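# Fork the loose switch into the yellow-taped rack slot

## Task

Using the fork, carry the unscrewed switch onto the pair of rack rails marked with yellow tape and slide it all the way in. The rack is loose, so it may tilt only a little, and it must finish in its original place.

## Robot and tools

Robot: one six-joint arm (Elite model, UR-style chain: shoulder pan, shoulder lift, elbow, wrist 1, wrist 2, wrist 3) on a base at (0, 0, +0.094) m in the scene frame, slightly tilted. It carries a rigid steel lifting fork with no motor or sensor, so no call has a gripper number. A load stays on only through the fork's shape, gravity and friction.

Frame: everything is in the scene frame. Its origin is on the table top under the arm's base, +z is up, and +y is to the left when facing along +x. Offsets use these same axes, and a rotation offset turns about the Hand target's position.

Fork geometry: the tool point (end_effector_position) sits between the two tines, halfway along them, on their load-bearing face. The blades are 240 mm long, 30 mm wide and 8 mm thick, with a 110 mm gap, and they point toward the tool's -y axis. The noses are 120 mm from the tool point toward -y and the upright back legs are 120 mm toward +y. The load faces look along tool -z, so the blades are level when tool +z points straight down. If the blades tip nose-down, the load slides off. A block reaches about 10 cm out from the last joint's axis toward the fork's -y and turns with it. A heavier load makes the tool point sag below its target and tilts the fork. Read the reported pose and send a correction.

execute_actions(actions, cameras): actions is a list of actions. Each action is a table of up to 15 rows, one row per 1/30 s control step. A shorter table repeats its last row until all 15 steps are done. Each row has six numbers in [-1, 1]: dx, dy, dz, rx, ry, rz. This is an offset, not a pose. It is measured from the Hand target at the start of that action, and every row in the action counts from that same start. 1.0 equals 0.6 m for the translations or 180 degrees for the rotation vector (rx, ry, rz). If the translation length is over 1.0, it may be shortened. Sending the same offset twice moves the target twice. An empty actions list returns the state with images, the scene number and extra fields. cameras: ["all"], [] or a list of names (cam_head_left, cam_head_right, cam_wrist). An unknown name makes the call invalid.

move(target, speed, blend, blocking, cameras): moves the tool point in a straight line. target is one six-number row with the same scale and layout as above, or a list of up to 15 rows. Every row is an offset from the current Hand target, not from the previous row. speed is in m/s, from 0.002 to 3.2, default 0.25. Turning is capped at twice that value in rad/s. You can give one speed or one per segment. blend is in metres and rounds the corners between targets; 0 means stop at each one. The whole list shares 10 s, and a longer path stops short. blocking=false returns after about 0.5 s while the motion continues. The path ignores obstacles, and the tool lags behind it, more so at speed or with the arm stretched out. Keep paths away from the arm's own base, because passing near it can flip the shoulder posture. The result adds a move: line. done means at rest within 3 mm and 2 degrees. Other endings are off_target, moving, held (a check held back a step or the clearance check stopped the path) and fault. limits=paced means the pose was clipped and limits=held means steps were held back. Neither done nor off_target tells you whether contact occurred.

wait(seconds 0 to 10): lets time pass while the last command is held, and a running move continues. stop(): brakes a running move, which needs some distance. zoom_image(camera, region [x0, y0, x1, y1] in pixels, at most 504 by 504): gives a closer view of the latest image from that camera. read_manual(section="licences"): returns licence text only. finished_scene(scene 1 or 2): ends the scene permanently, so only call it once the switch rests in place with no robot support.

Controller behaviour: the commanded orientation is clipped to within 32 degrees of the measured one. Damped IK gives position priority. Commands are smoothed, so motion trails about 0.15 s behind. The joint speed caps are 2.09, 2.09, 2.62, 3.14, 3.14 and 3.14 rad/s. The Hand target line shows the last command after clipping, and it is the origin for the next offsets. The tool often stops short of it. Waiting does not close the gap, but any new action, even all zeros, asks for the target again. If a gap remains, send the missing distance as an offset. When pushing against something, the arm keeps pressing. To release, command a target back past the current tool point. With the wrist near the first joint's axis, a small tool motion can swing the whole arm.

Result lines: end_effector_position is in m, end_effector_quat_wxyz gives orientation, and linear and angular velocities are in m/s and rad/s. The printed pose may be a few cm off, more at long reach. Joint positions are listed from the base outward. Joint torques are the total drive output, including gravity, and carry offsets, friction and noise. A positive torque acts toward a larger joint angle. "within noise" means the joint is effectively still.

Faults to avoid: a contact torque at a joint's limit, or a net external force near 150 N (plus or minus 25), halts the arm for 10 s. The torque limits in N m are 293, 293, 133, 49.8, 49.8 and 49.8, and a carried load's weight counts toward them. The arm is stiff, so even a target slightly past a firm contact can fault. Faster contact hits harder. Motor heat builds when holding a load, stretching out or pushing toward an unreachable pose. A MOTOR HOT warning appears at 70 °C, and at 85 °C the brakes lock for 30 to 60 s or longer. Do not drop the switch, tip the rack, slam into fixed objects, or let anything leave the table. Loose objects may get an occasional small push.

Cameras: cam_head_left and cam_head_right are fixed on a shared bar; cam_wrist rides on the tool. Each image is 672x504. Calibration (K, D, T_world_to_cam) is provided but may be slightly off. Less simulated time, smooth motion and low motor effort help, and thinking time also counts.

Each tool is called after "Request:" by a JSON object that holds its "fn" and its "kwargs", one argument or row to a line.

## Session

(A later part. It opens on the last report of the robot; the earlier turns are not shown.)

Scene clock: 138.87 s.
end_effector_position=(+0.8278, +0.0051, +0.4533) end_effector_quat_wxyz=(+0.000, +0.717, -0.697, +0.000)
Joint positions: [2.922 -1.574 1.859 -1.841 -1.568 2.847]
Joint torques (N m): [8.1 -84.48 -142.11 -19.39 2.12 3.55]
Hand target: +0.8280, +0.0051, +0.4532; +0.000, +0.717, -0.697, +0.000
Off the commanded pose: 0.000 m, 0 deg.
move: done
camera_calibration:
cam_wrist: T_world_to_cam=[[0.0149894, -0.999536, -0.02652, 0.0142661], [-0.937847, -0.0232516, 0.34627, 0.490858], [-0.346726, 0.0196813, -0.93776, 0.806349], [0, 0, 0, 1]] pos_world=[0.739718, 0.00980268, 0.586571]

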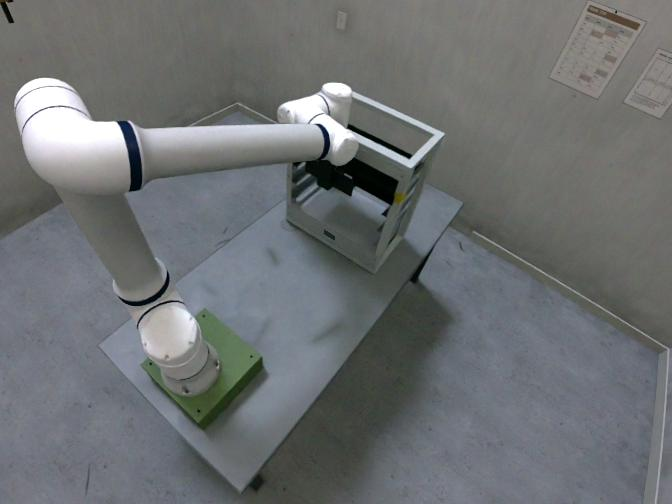

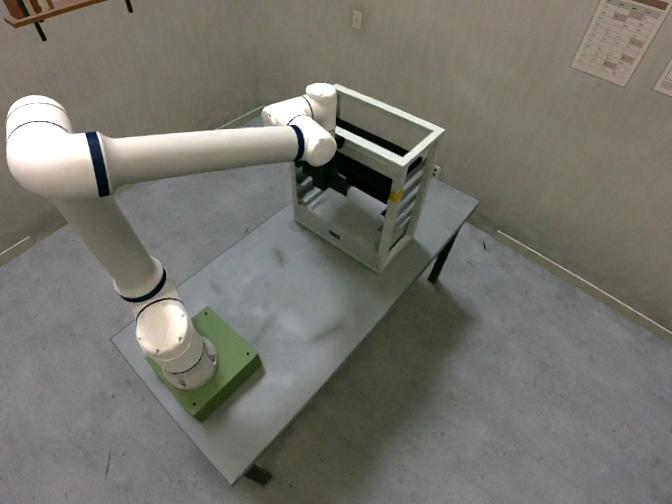

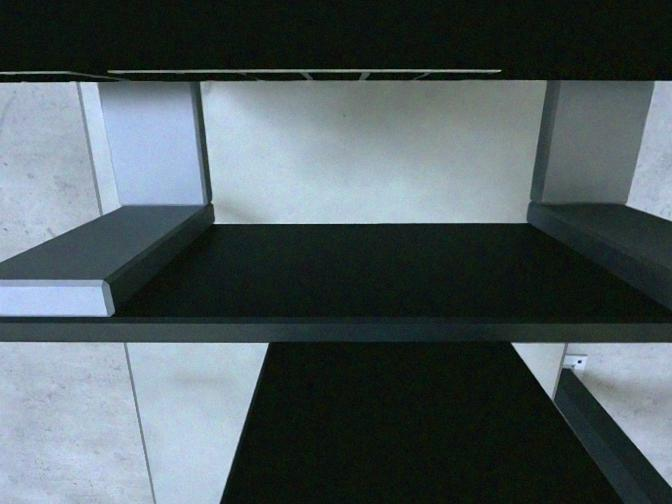

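Request:
{"fn": "move", "kwargs": {
  "target": [0, 0, -0.0487, 0, 0, 0],
  "speed": 0.025,
  "cameras": ["cam_wrist", "cam_head_right"]
}}

Request:
{"fn": "zoom_image", "kwargs": {
  "camera": "cam_head_right",
  "region": [280, 80, 440, 240]
}}

Scene clock: 143.80 s.
end_effector_position=(+0.8280, +0.0051, +0.4242) end_effector_quat_wxyz=(+0.000, +0.717, -0.697, +0.000)
Joint positions: [2.922 -1.559 1.897 -1.894 -1.568 2.847]
Joint torques (N m): [9.98 -50.28 -72.91 -10.24 -1.57 3.4]
Hand target: +0.8280, +0.0051, +0.4240; +0.000, +0.717, -0.697, +0.000
Off the commanded pose: 0.000 m, 0 deg.
move: done
camera_calibration:
cam_wrist: T_world_to_cam=[[0.0149881, -0.999536, -0.0265216, 0.0134958], [-0.937814, -0.0232528, 0.346358, 0.501015], [-0.346814, 0.0196811, -0.937727, 0.77927], [0, 0, 0, 1]] pos_world=[0.739918, 0.00980268, 0.55757]
Images, in order (width x height): cam_head_right 672x504, cam_wrist 672x504.

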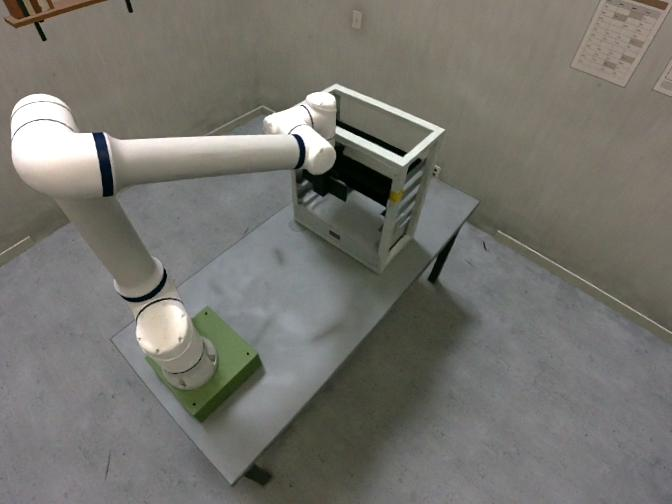

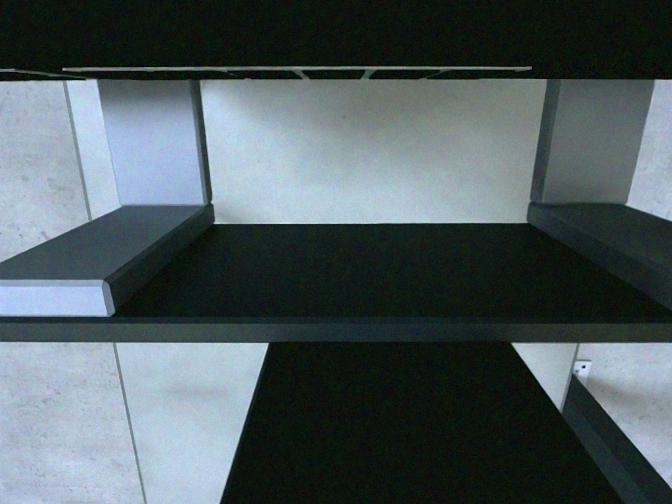

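Scaled by 3.150.

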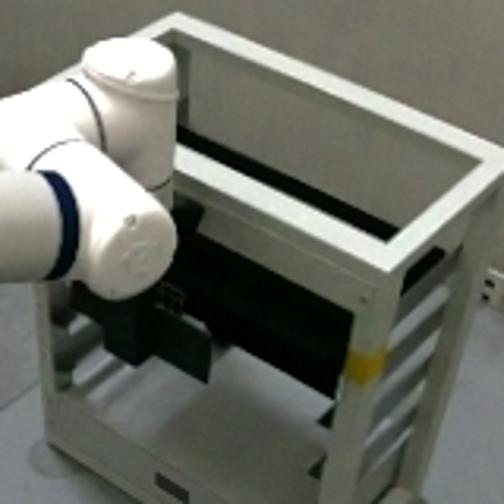

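Request:
{"fn": "move", "kwargs": {
  "target": [
    [-0.3883, -0.011, 0, 0, 0, 0],
    [-0.3883, -0.001, 0.07, 0, 0, 0]
  ],
  "speed": [0.15, 0.1],
  "blend": [0.005, 0],
  "cameras": ["cam_head_left", "cam_head_right"]
}}

Request:
{"fn": "zoom_image", "kwargs": {
  "camera": "cam_head_right",
  "region": [270, 80, 430, 240]
}}

Request:
{"fn": "zoom_image", "kwargs": {
  "camera": "cam_head_left",
  "region": [270, 80, 430, 240]
}}

Scene clock: 153.97 s.
end_effector_position=(+0.5950, +0.0045, +0.4658) end_effector_quat_wxyz=(+0.000, +0.717, -0.697, +0.000)
Joint positions: [2.778 -2.015 2.164 -1.706 -1.57 2.703]
Joint torques (N m): [9.03 -32.62 -101.99 -5.01 0.88 3.45]
Hand target: +0.5950, +0.0045, +0.4660; +0.000, +0.717, -0.697, +0.000
Off the commanded pose: 0.000 m, 0 deg.
move: done
Images, in order (width x height): cam_head_left 672x504, cam_head_right 672x504.

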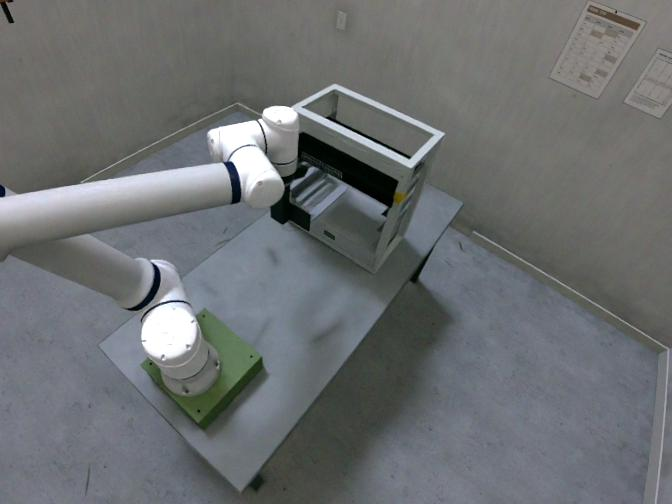

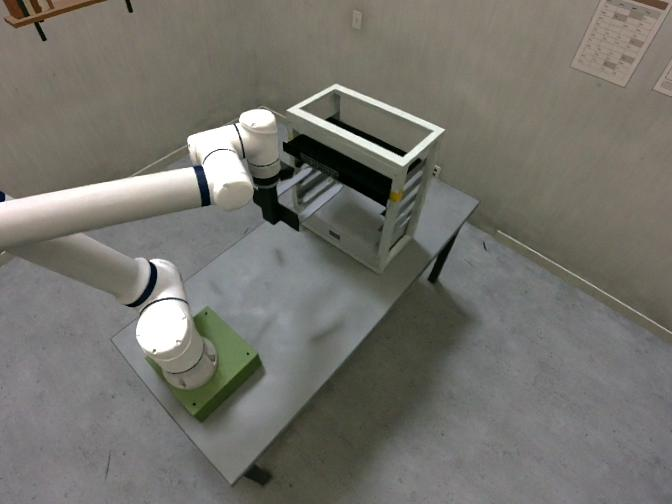

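Scaled by 3.150.

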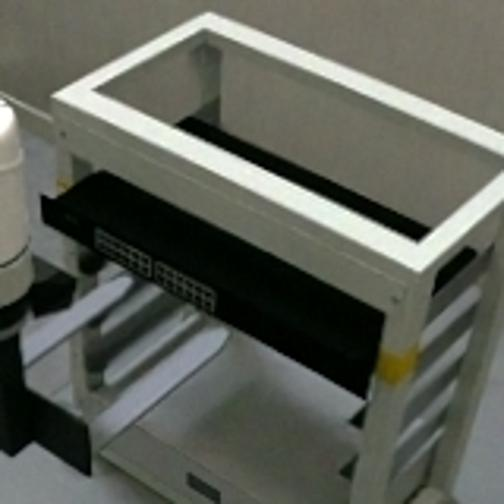

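Scaled by 3.150.

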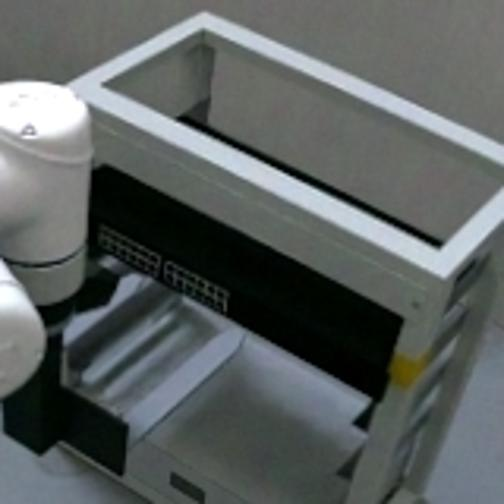

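Request:
{"fn": "zoom_image", "kwargs": {
  "camera": "cam_head_left",
  "region": [300, 140, 380, 220]
}}

Request:
{"fn": "zoom_image", "kwargs": {
  "camera": "cam_head_right",
  "region": [290, 130, 370, 210]
}}

Scaled by 6.300.

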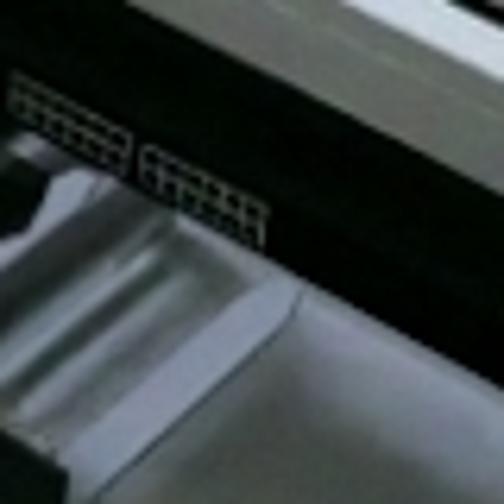

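Scaled by 6.300.

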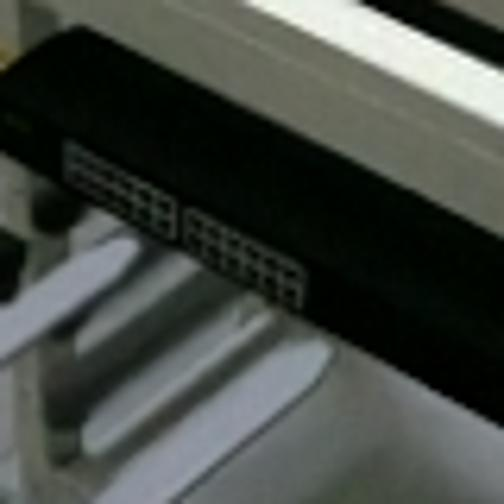

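Request:
{"fn": "move", "kwargs": {
  "target": [0.0417, 0.0012, 0, 0, 0, 0],
  "speed": 0.1
}}

Request:
{"fn": "move", "kwargs": {
  "target": [0.01, 0.0003, 0, 0, 0, 0],
  "speed": 0.025
}}

Request:
{"fn": "move", "kwargs": {
  "target": [0.01, 0.0003, 0, 0, 0, 0],
  "speed": 0.025
}}

Request:
{"fn": "move", "kwargs": {
  "target": [0.01, 0.0003, 0, 0, 0, 0],
  "speed": 0.025
}}

Scene clock: 208.53 s.
end_effector_position=(+0.6199, +0.0052, +0.4660) end_effector_quat_wxyz=(+0.000, +0.717, -0.697, +0.000)
Joint positions: [2.802 -1.963 2.135 -1.729 -1.569 2.727]
Joint torques (N m): [7.94 -8.5 -101.15 -10.19 1.03 3.64]
Hand target: +0.6200, +0.0052, +0.4660; +0.000, +0.717, -0.697, +0.000
Off the commanded pose: 0.000 m, 0 deg.
move: done

Scene clock: 209.30 s.
end_effector_position=(+0.6258, +0.0054, +0.4660) end_effector_quat_wxyz=(+0.000, +0.717, -0.697, +0.000)
Joint positions: [2.807 -1.951 2.128 -1.734 -1.569 2.733]
Joint torques (N m): [11.58 -1.87 -106.89 -13.71 2.52 1.75]
Hand target: +0.6260, +0.0054, +0.4660; +0.000, +0.717, -0.697, +0.000
Off the commanded pose: 0.000 m, 0 deg.
move: done

Scene clock: 210.07 s.
end_effector_position=(+0.6319, +0.0056, +0.4660) end_effector_quat_wxyz=(+0.000, +0.717, -0.697, +0.000)
Joint positions: [2.812 -1.939 2.121 -1.739 -1.569 2.738]
Joint torques (N m): [11.28 -6.89 -108.46 -15.16 4.49 2.82]
Hand target: +0.6320, +0.0056, +0.4660; +0.000, +0.717, -0.697, +0.000
Off the commanded pose: 0.000 m, 0 deg.
move: done

Scene clock: 210.83 s.
end_effector_position=(+0.6379, +0.0057, +0.4660) end_effector_quat_wxyz=(+0.000, +0.717, -0.697, +0.000)
Joint positions: [2.817 -1.927 2.114 -1.744 -1.569 2.743]
Joint torques (N m): [11.09 -8.03 -108.72 -15.29 4 3.11]
Hand target: +0.6380, +0.0058, +0.4660; +0.000, +0.717, -0.697, +0.000
Off the commanded pose: 0.000 m, 0 deg.
move: done

Request:
{"fn": "move", "kwargs": {
  "target": [0.03, 0.0008, 0, 0, 0, 0],
  "speed": 0.03
}}

Request:
{"fn": "move", "kwargs": {
  "target": [0.0033, 0.0001, 0, 0, 0, 0],
  "speed": 0.015
}}

Request:
{"fn": "move", "kwargs": {
  "target": [0.0017, 0, 0, 0, 0, 0],
  "speed": 0.01
}}

Scene clock: 215.10 s.
end_effector_position=(+0.6559, +0.0062, +0.4660) end_effector_quat_wxyz=(+0.000, +0.717, -0.697, +0.000)
Joint positions: [2.832 -1.891 2.092 -1.757 -1.569 2.757]
Joint torques (N m): [9.3 -11.19 -109.57 -15.96 3.49 3.05]
Hand target: +0.6560, +0.0062, +0.4660; +0.000, +0.717, -0.697, +0.000
Off the commanded pose: 0.000 m, 0 deg.
move: done

Scene clock: 215.80 s.
end_effector_position=(+0.6579, +0.0063, +0.4660) end_effector_quat_wxyz=(+0.000, +0.717, -0.697, +0.000)
Joint positions: [2.833 -1.887 2.089 -1.759 -1.569 2.759]
Joint torques (N m): [8.86 -13.04 -108.95 -15.83 3.54 3.56]
Hand target: +0.6580, +0.0063, +0.4660; +0.000, +0.717, -0.697, +0.000
Off the commanded pose: 0.000 m, 0 deg.
move: done

Scene clock: 216.50 s.
end_effector_position=(+0.6590, +0.0063, +0.4660) end_effector_quat_wxyz=(+0.000, +0.717, -0.697, +0.000)
Joint positions: [2.834 -1.885 2.088 -1.759 -1.569 2.76]
Joint torques (N m): [9.64 -12.79 -109.56 -15.89 3.81 3.53]
Hand target: +0.6590, +0.0063, +0.4660; +0.000, +0.717, -0.697, +0.000
Off the commanded pose: 0.000 m, 0 deg.
move: done

Request:
{"fn": "move", "kwargs": {
  "target": [0.0013, 0, 0, 0, 0, 0],
  "speed": 0.01
}}

Request:
{"fn": "move", "kwargs": {
  "target": [0.0011, 0, 0, 0, 0, 0],
  "speed": 0.01
}}

Scene clock: 219.73 s.
end_effector_position=(+0.6598, +0.0063, +0.4660) end_effector_quat_wxyz=(+0.000, +0.717, -0.697, +0.000)
Joint positions: [2.835 -1.883 2.087 -1.76 -1.569 2.76]
Joint torques (N m): [10.14 -12.29 -109.75 -15.69 3.57 3.73]
Hand target: +0.6598, +0.0063, +0.4660; +0.000, +0.717, -0.697, +0.000
Off the commanded pose: 0.000 m, 0 deg.
move: done

Scene clock: 220.43 s.
end_effector_position=(+0.6604, +0.0063, +0.4660) end_effector_quat_wxyz=(+0.000, +0.717, -0.697, +0.000)
Joint positions: [2.835 -1.882 2.086 -1.76 -1.569 2.761]
Joint torques (N m): [9.08 -12.64 -108.99 -15.73 3.66 3.69]
Hand target: +0.6605, +0.0063, +0.4660; +0.000, +0.717, -0.697, +0.000
Off the commanded pose: 0.000 m, 0 deg.
move: done

Request:
{"fn": "move", "kwargs": {
  "target": [0.0008, 0, 0, 0, 0, 0],
  "speed": 0.01
}}

Request:
{"fn": "move", "kwargs": {
  "target": [0.0008, 0, 0, 0, 0, 0],
  "speed": 0.01
}}

Scene clock: 224.63 s.
end_effector_position=(+0.6609, +0.0063, +0.4660) end_effector_quat_wxyz=(+0.000, +0.717, -0.697, +0.000)
Joint positions: [2.835 -1.881 2.085 -1.761 -1.569 2.761]
Joint torques (N m): [8.11 -13.66 -109.32 -15.84 3.45 3.55]
Hand target: +0.6610, +0.0063, +0.4660; +0.000, +0.717, -0.697, +0.000
Off the commanded pose: 0.000 m, 0 deg.
move: done

Scene clock: 225.33 s.
end_effector_position=(+0.6614, +0.0063, +0.4660) end_effector_quat_wxyz=(+0.000, +0.717, -0.697, +0.000)
Joint positions: [2.836 -1.88 2.085 -1.761 -1.569 2.761]
Joint torques (N m): [8.44 -12.95 -109.24 -15.62 3.71 3.91]
Hand target: +0.6614, +0.0063, +0.4660; +0.000, +0.717, -0.697, +0.000
Off the commanded pose: 0.000 m, 0 deg.
move: done

Request:
{"fn": "move", "kwargs": {
  "target": [0.0008, 0, 0, 0, 0, 0],
  "speed": 0.01
}}

Request:
{"fn": "move", "kwargs": {
  "target": [0.0008, 0, 0, 0, 0, 0],
  "speed": 0.01
}}

Scene clock: 230.07 s.
end_effector_position=(+0.6619, +0.0063, +0.4660) end_effector_quat_wxyz=(+0.000, +0.717, -0.697, +0.000)
Joint positions: [2.836 -1.879 2.084 -1.761 -1.569 2.762]
Joint torques (N m): [9.62 -10.32 -110.15 -15.87 3.63 3.76]
Hand target: +0.6619, +0.0063, +0.4660; +0.000, +0.717, -0.697, +0.000
Off the commanded pose: 0.000 m, 0 deg.
move: done

Scene clock: 230.77 s.
end_effector_position=(+0.6624, +0.0063, +0.4660) end_effector_quat_wxyz=(+0.000, +0.717, -0.697, +0.000)
Joint positions: [2.836 -1.878 2.084 -1.762 -1.569 2.762]
Joint torques (N m): [8.75 -10.46 -110.23 -15.77 3.53 3.78]
Hand target: +0.6624, +0.0063, +0.4660; +0.000, +0.717, -0.697, +0.000
Off the commanded pose: 0.000 m, 0 deg.
move: done

Request:
{"fn": "move", "kwargs": {
  "target": [0.0008, 0, 0, 0, 0, 0],
  "speed": 0.01
}}

Request:
{"fn": "move", "kwargs": {
  "target": [0.0008, 0, 0, 0, 0, 0],
  "speed": 0.01,
  "cameras": ["cam_head_right"]
}}

Request:
{"fn": "zoom_image", "kwargs": {
  "camera": "cam_head_right",
  "region": [280, 110, 420, 250]
}}

Scene clock: 233.30 s.
end_effector_position=(+0.6628, +0.0063, +0.4660) end_effector_quat_wxyz=(+0.000, +0.717, -0.697, +0.000)
Joint positions: [2.837 -1.877 2.083 -1.762 -1.569 2.762]
Joint torques (N m): [8.92 -12.46 -109.44 -15.64 3.57 3.81]
Hand target: +0.6629, +0.0063, +0.4660; +0.000, +0.717, -0.697, +0.000
Off the commanded pose: 0.000 m, 0 deg.
move: done

Scene clock: 234.00 s.
end_effector_position=(+0.6633, +0.0063, +0.4660) end_effector_quat_wxyz=(+0.000, +0.717, -0.697, +0.000)
Joint positions: [2.837 -1.876 2.082 -1.762 -1.569 2.763]
Joint torques (N m): [9.34 -12.73 -109.46 -15.77 3.6 3.63]
Hand target: +0.6634, +0.0063, +0.4660; +0.000, +0.717, -0.697, +0.000
Off the commanded pose: 0.000 m, 0 deg.
move: done
Images, in order (width x height): cam_head_right 672x504.

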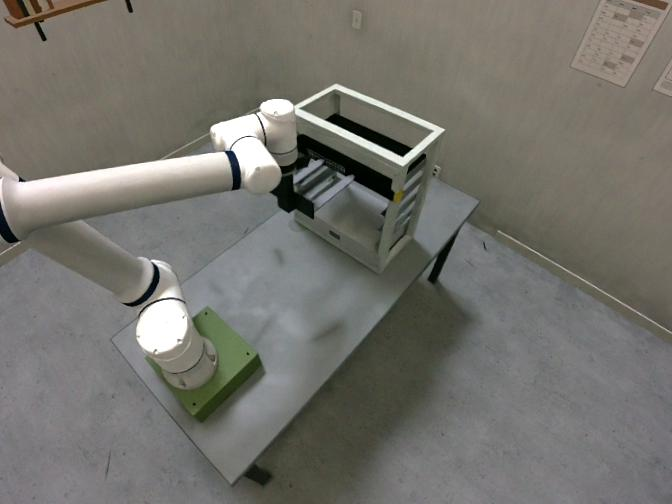

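Scaled by 3.600.

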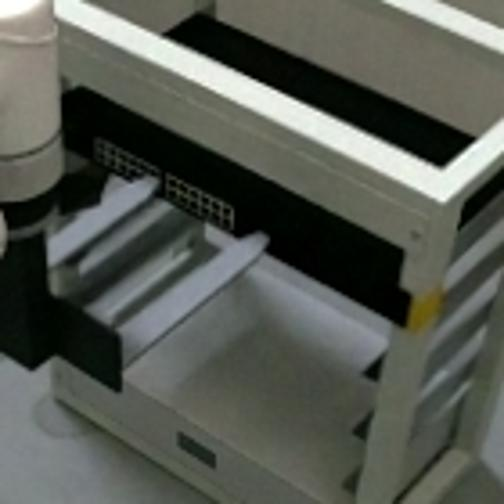

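Request:
{"fn": "move", "kwargs": {
  "target": [0.0008, 0, 0, 0, 0, 0],
  "speed": 0.01
}}

Request:
{"fn": "move", "kwargs": {
  "target": [0.0008, 0, 0, 0, 0, 0],
  "speed": 0.01
}}

Scene clock: 236.87 s.
end_effector_position=(+0.6638, +0.0063, +0.4660) end_effector_quat_wxyz=(+0.000, +0.717, -0.697, +0.000)
Joint positions: [2.837 -1.875 2.082 -1.763 -1.569 2.763]
Joint torques (N m): [10.09 -14.75 -109.31 -15.55 3.64 3.71]
Hand target: +0.6638, +0.0063, +0.4660; +0.000, +0.717, -0.697, +0.000
Off the commanded pose: 0.000 m, 0 deg.
move: done

Scene clock: 237.57 s.
end_effector_position=(+0.6643, +0.0063, +0.4660) end_effector_quat_wxyz=(+0.000, +0.717, -0.697, +0.000)
Joint positions: [2.838 -1.875 2.081 -1.763 -1.569 2.763]
Joint torques (N m): [8.71 -2.13 -111.35 -17.36 3.48 3.24]
Hand target: +0.6643, +0.0063, +0.4660; +0.000, +0.717, -0.697, +0.000
Off the commanded pose: 0.000 m, 0 deg.
move: done

Request:
{"fn": "move", "kwargs": {
  "target": [0.0006, 0, 0, 0, 0, 0],
  "speed": 0.01
}}

Scene clock: 240.80 s.
end_effector_position=(+0.6646, +0.0063, +0.4660) end_effector_quat_wxyz=(+0.000, +0.717, -0.697, +0.000)
Joint positions: [2.838 -1.874 2.081 -1.763 -1.569 2.764]
Joint torques (N m): [9.62 0.25 -111.71 -20.62 3.63 1.55]
Hand target: +0.6647, +0.0063, +0.4660; +0.000, +0.717, -0.697, +0.000
Off the commanded pose: 0.000 m, 0 deg.
move: done

Request:
{"fn": "move", "kwargs": {
  "target": [0.0008, 0, 0, 0, 0, 0],
  "speed": 0.01
}}

Scene clock: 244.90 s.
end_effector_position=(+0.6651, +0.0063, +0.4660) end_effector_quat_wxyz=(+0.000, +0.717, -0.697, +0.000)
Joint positions: [2.838 -1.873 2.08 -1.764 -1.569 2.764]
Joint torques (N m): [8.92 -1.88 -113.24 -21.03 4.03 1.34]
Hand target: +0.6652, +0.0063, +0.4660; +0.000, +0.717, -0.697, +0.000
Off the commanded pose: 0.000 m, 0 deg.
move: done

Request:
{"fn": "move", "kwargs": {
  "target": [0.0008, 0, 0, 0, 0, 0],
  "speed": 0.01
}}

Scene clock: 247.43 s.
end_effector_position=(+0.6656, +0.0063, +0.4660) end_effector_quat_wxyz=(+0.000, +0.717, -0.697, +0.000)
Joint positions: [2.839 -1.872 2.079 -1.764 -1.569 2.764]
Joint torques (N m): [10.85 -2.61 -114.6 -21.09 4.55 0.91]
Hand target: +0.6656, +0.0063, +0.4660; +0.000, +0.717, -0.697, +0.000
Off the commanded pose: 0.000 m, 0 deg.
move: done

Request:
{"fn": "move", "kwargs": {
  "target": [0.0008, 0, 0, 0, 0, 0],
  "speed": 0.01
}}

Request:
{"fn": "move", "kwargs": {
  "target": [0.0006, 0, 0, 0, 0, 0],
  "speed": 0.01
}}

Scene clock: 250.47 s.
end_effector_position=(+0.6661, +0.0063, +0.4660) end_effector_quat_wxyz=(+0.000, +0.717, -0.697, +0.000)
Joint positions: [2.839 -1.871 2.079 -1.764 -1.569 2.765]
Joint torques (N m): [10.87 8.73 -120.15 -25.06 5.03 -0.97]
Hand target: +0.6661, +0.0063, +0.4660; +0.000, +0.717, -0.697, +0.000
Off the commanded pose: 0.000 m, 0 deg.
move: done

Scene clock: 251.17 s.
end_effector_position=(+0.6664, +0.0063, +0.4660) end_effector_quat_wxyz=(+0.000, +0.717, -0.697, +0.000)
Joint positions: [2.839 -1.87 2.078 -1.764 -1.569 2.765]
Joint torques (N m): [13.79 14.97 -125.43 -29.12 7.92 -2.8]
Hand target: +0.6665, +0.0063, +0.4660; +0.000, +0.717, -0.697, +0.000
Off the commanded pose: 0.000 m, 0 deg.
move: done

Request:
{"fn": "move", "kwargs": {
  "target": [
    [-0.1273, -0.0035, 0, 0, 0, 0],
    [-0.1273, -0.0035, 0.39, 0, 0, 0.0077],
    [0.2677, -0.007, 0.39, 0, 0, 0.0077]
  ],
  "speed": [0.15, 0.35, 0.35],
  "blend": [0.02, 0.05, 0],
  "cameras": ["all"]
}}

Request:
{"fn": "zoom_image", "kwargs": {
  "camera": "cam_wrist",
  "region": [190, 0, 370, 120]
}}

Request:
{"fn": "zoom_image", "kwargs": {
  "camera": "cam_wrist",
  "region": [370, 0, 550, 120]
}}

Request:
{"fn": "zoom_image", "kwargs": {
  "camera": "cam_head_right",
  "region": [280, 80, 440, 240]
}}

Request:
{"fn": "zoom_image", "kwargs": {
  "camera": "cam_head_left",
  "region": [280, 80, 440, 240]
}}

Scene clock: 261.20 s.
end_effector_position=(+0.8269, +0.0021, +0.7000) end_effector_quat_wxyz=(+0.000, +0.725, -0.688, +0.000)
Joint positions: [2.911 -1.597 1.444 -1.404 -1.568 2.812]
Joint torques (N m): [9.14 -51.95 -101.18 -5.27 -1.64 3.46]
Hand target: +0.8271, +0.0021, +0.7000; +0.000, +0.725, -0.688, +0.000
Off the commanded pose: 0.000 m, 0 deg.
move: done
camera_calibration:
cam_wrist: T_world_to_cam=[[0.0391811, -0.998879, -0.0265702, -0.00217177], [-0.936992, -0.0459655, 0.346313, 0.403745], [-0.347146, 0.0113272, -0.937743, 1.03786], [0, 0, 0, 1]] pos_world=[0.738681, 0.00463286, 0.83337]

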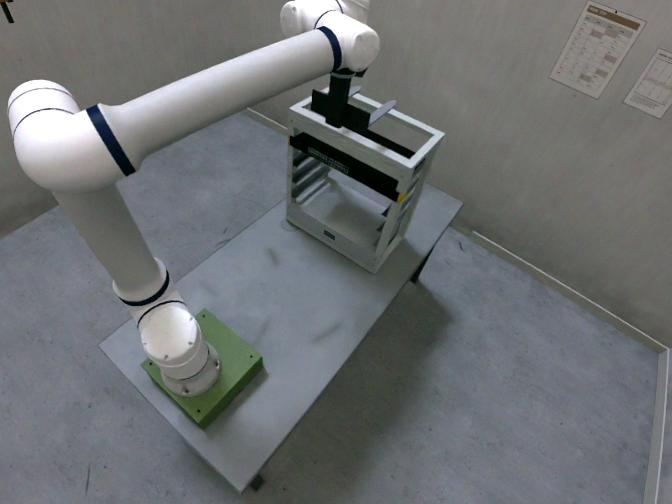

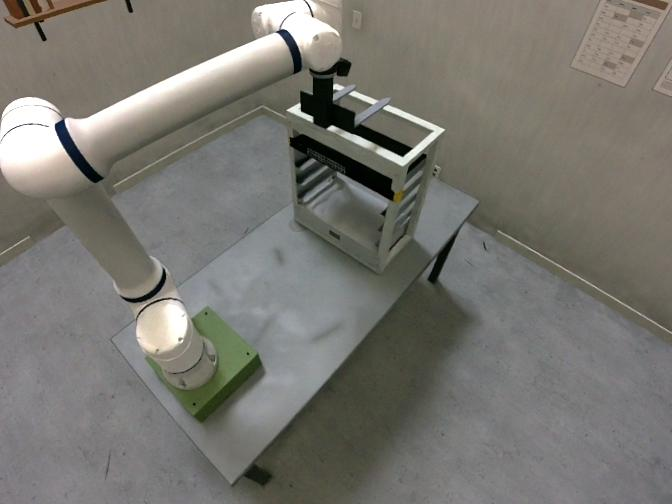

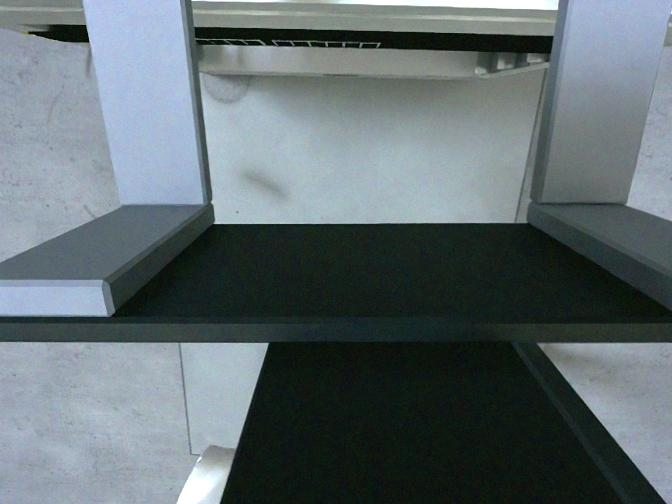

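Scaled by 2.800.

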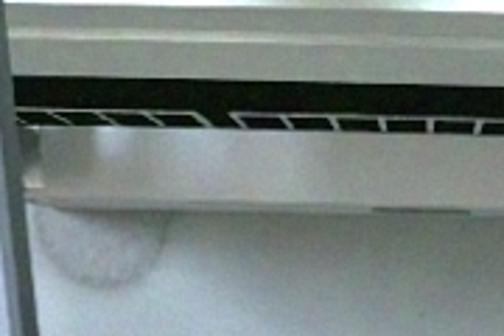

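Scaled by 2.800.

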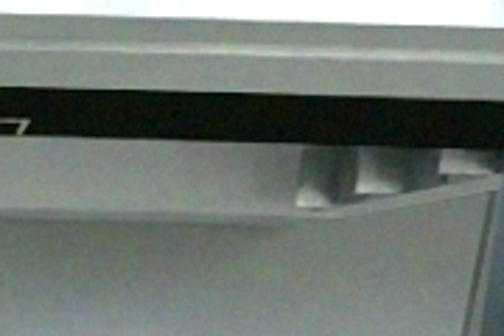

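Scaled by 3.150.

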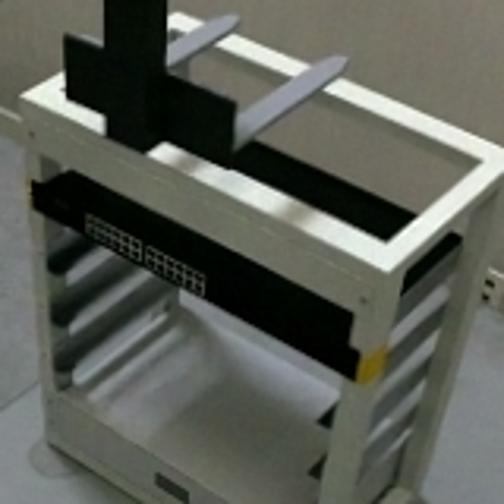

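Scaled by 3.150.

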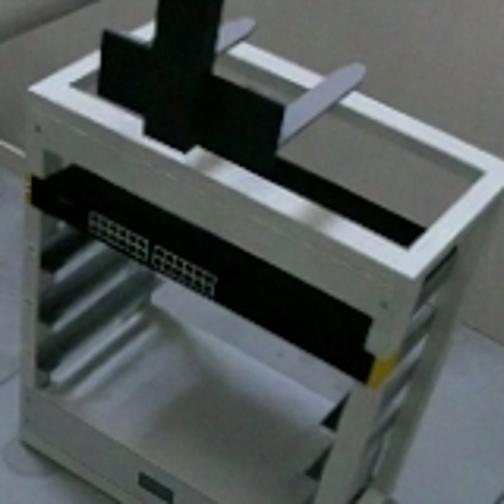

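Request:
{"fn": "finished_scene", "kwargs": {
  "scene": 2
}}

The scene is finished: the task was done.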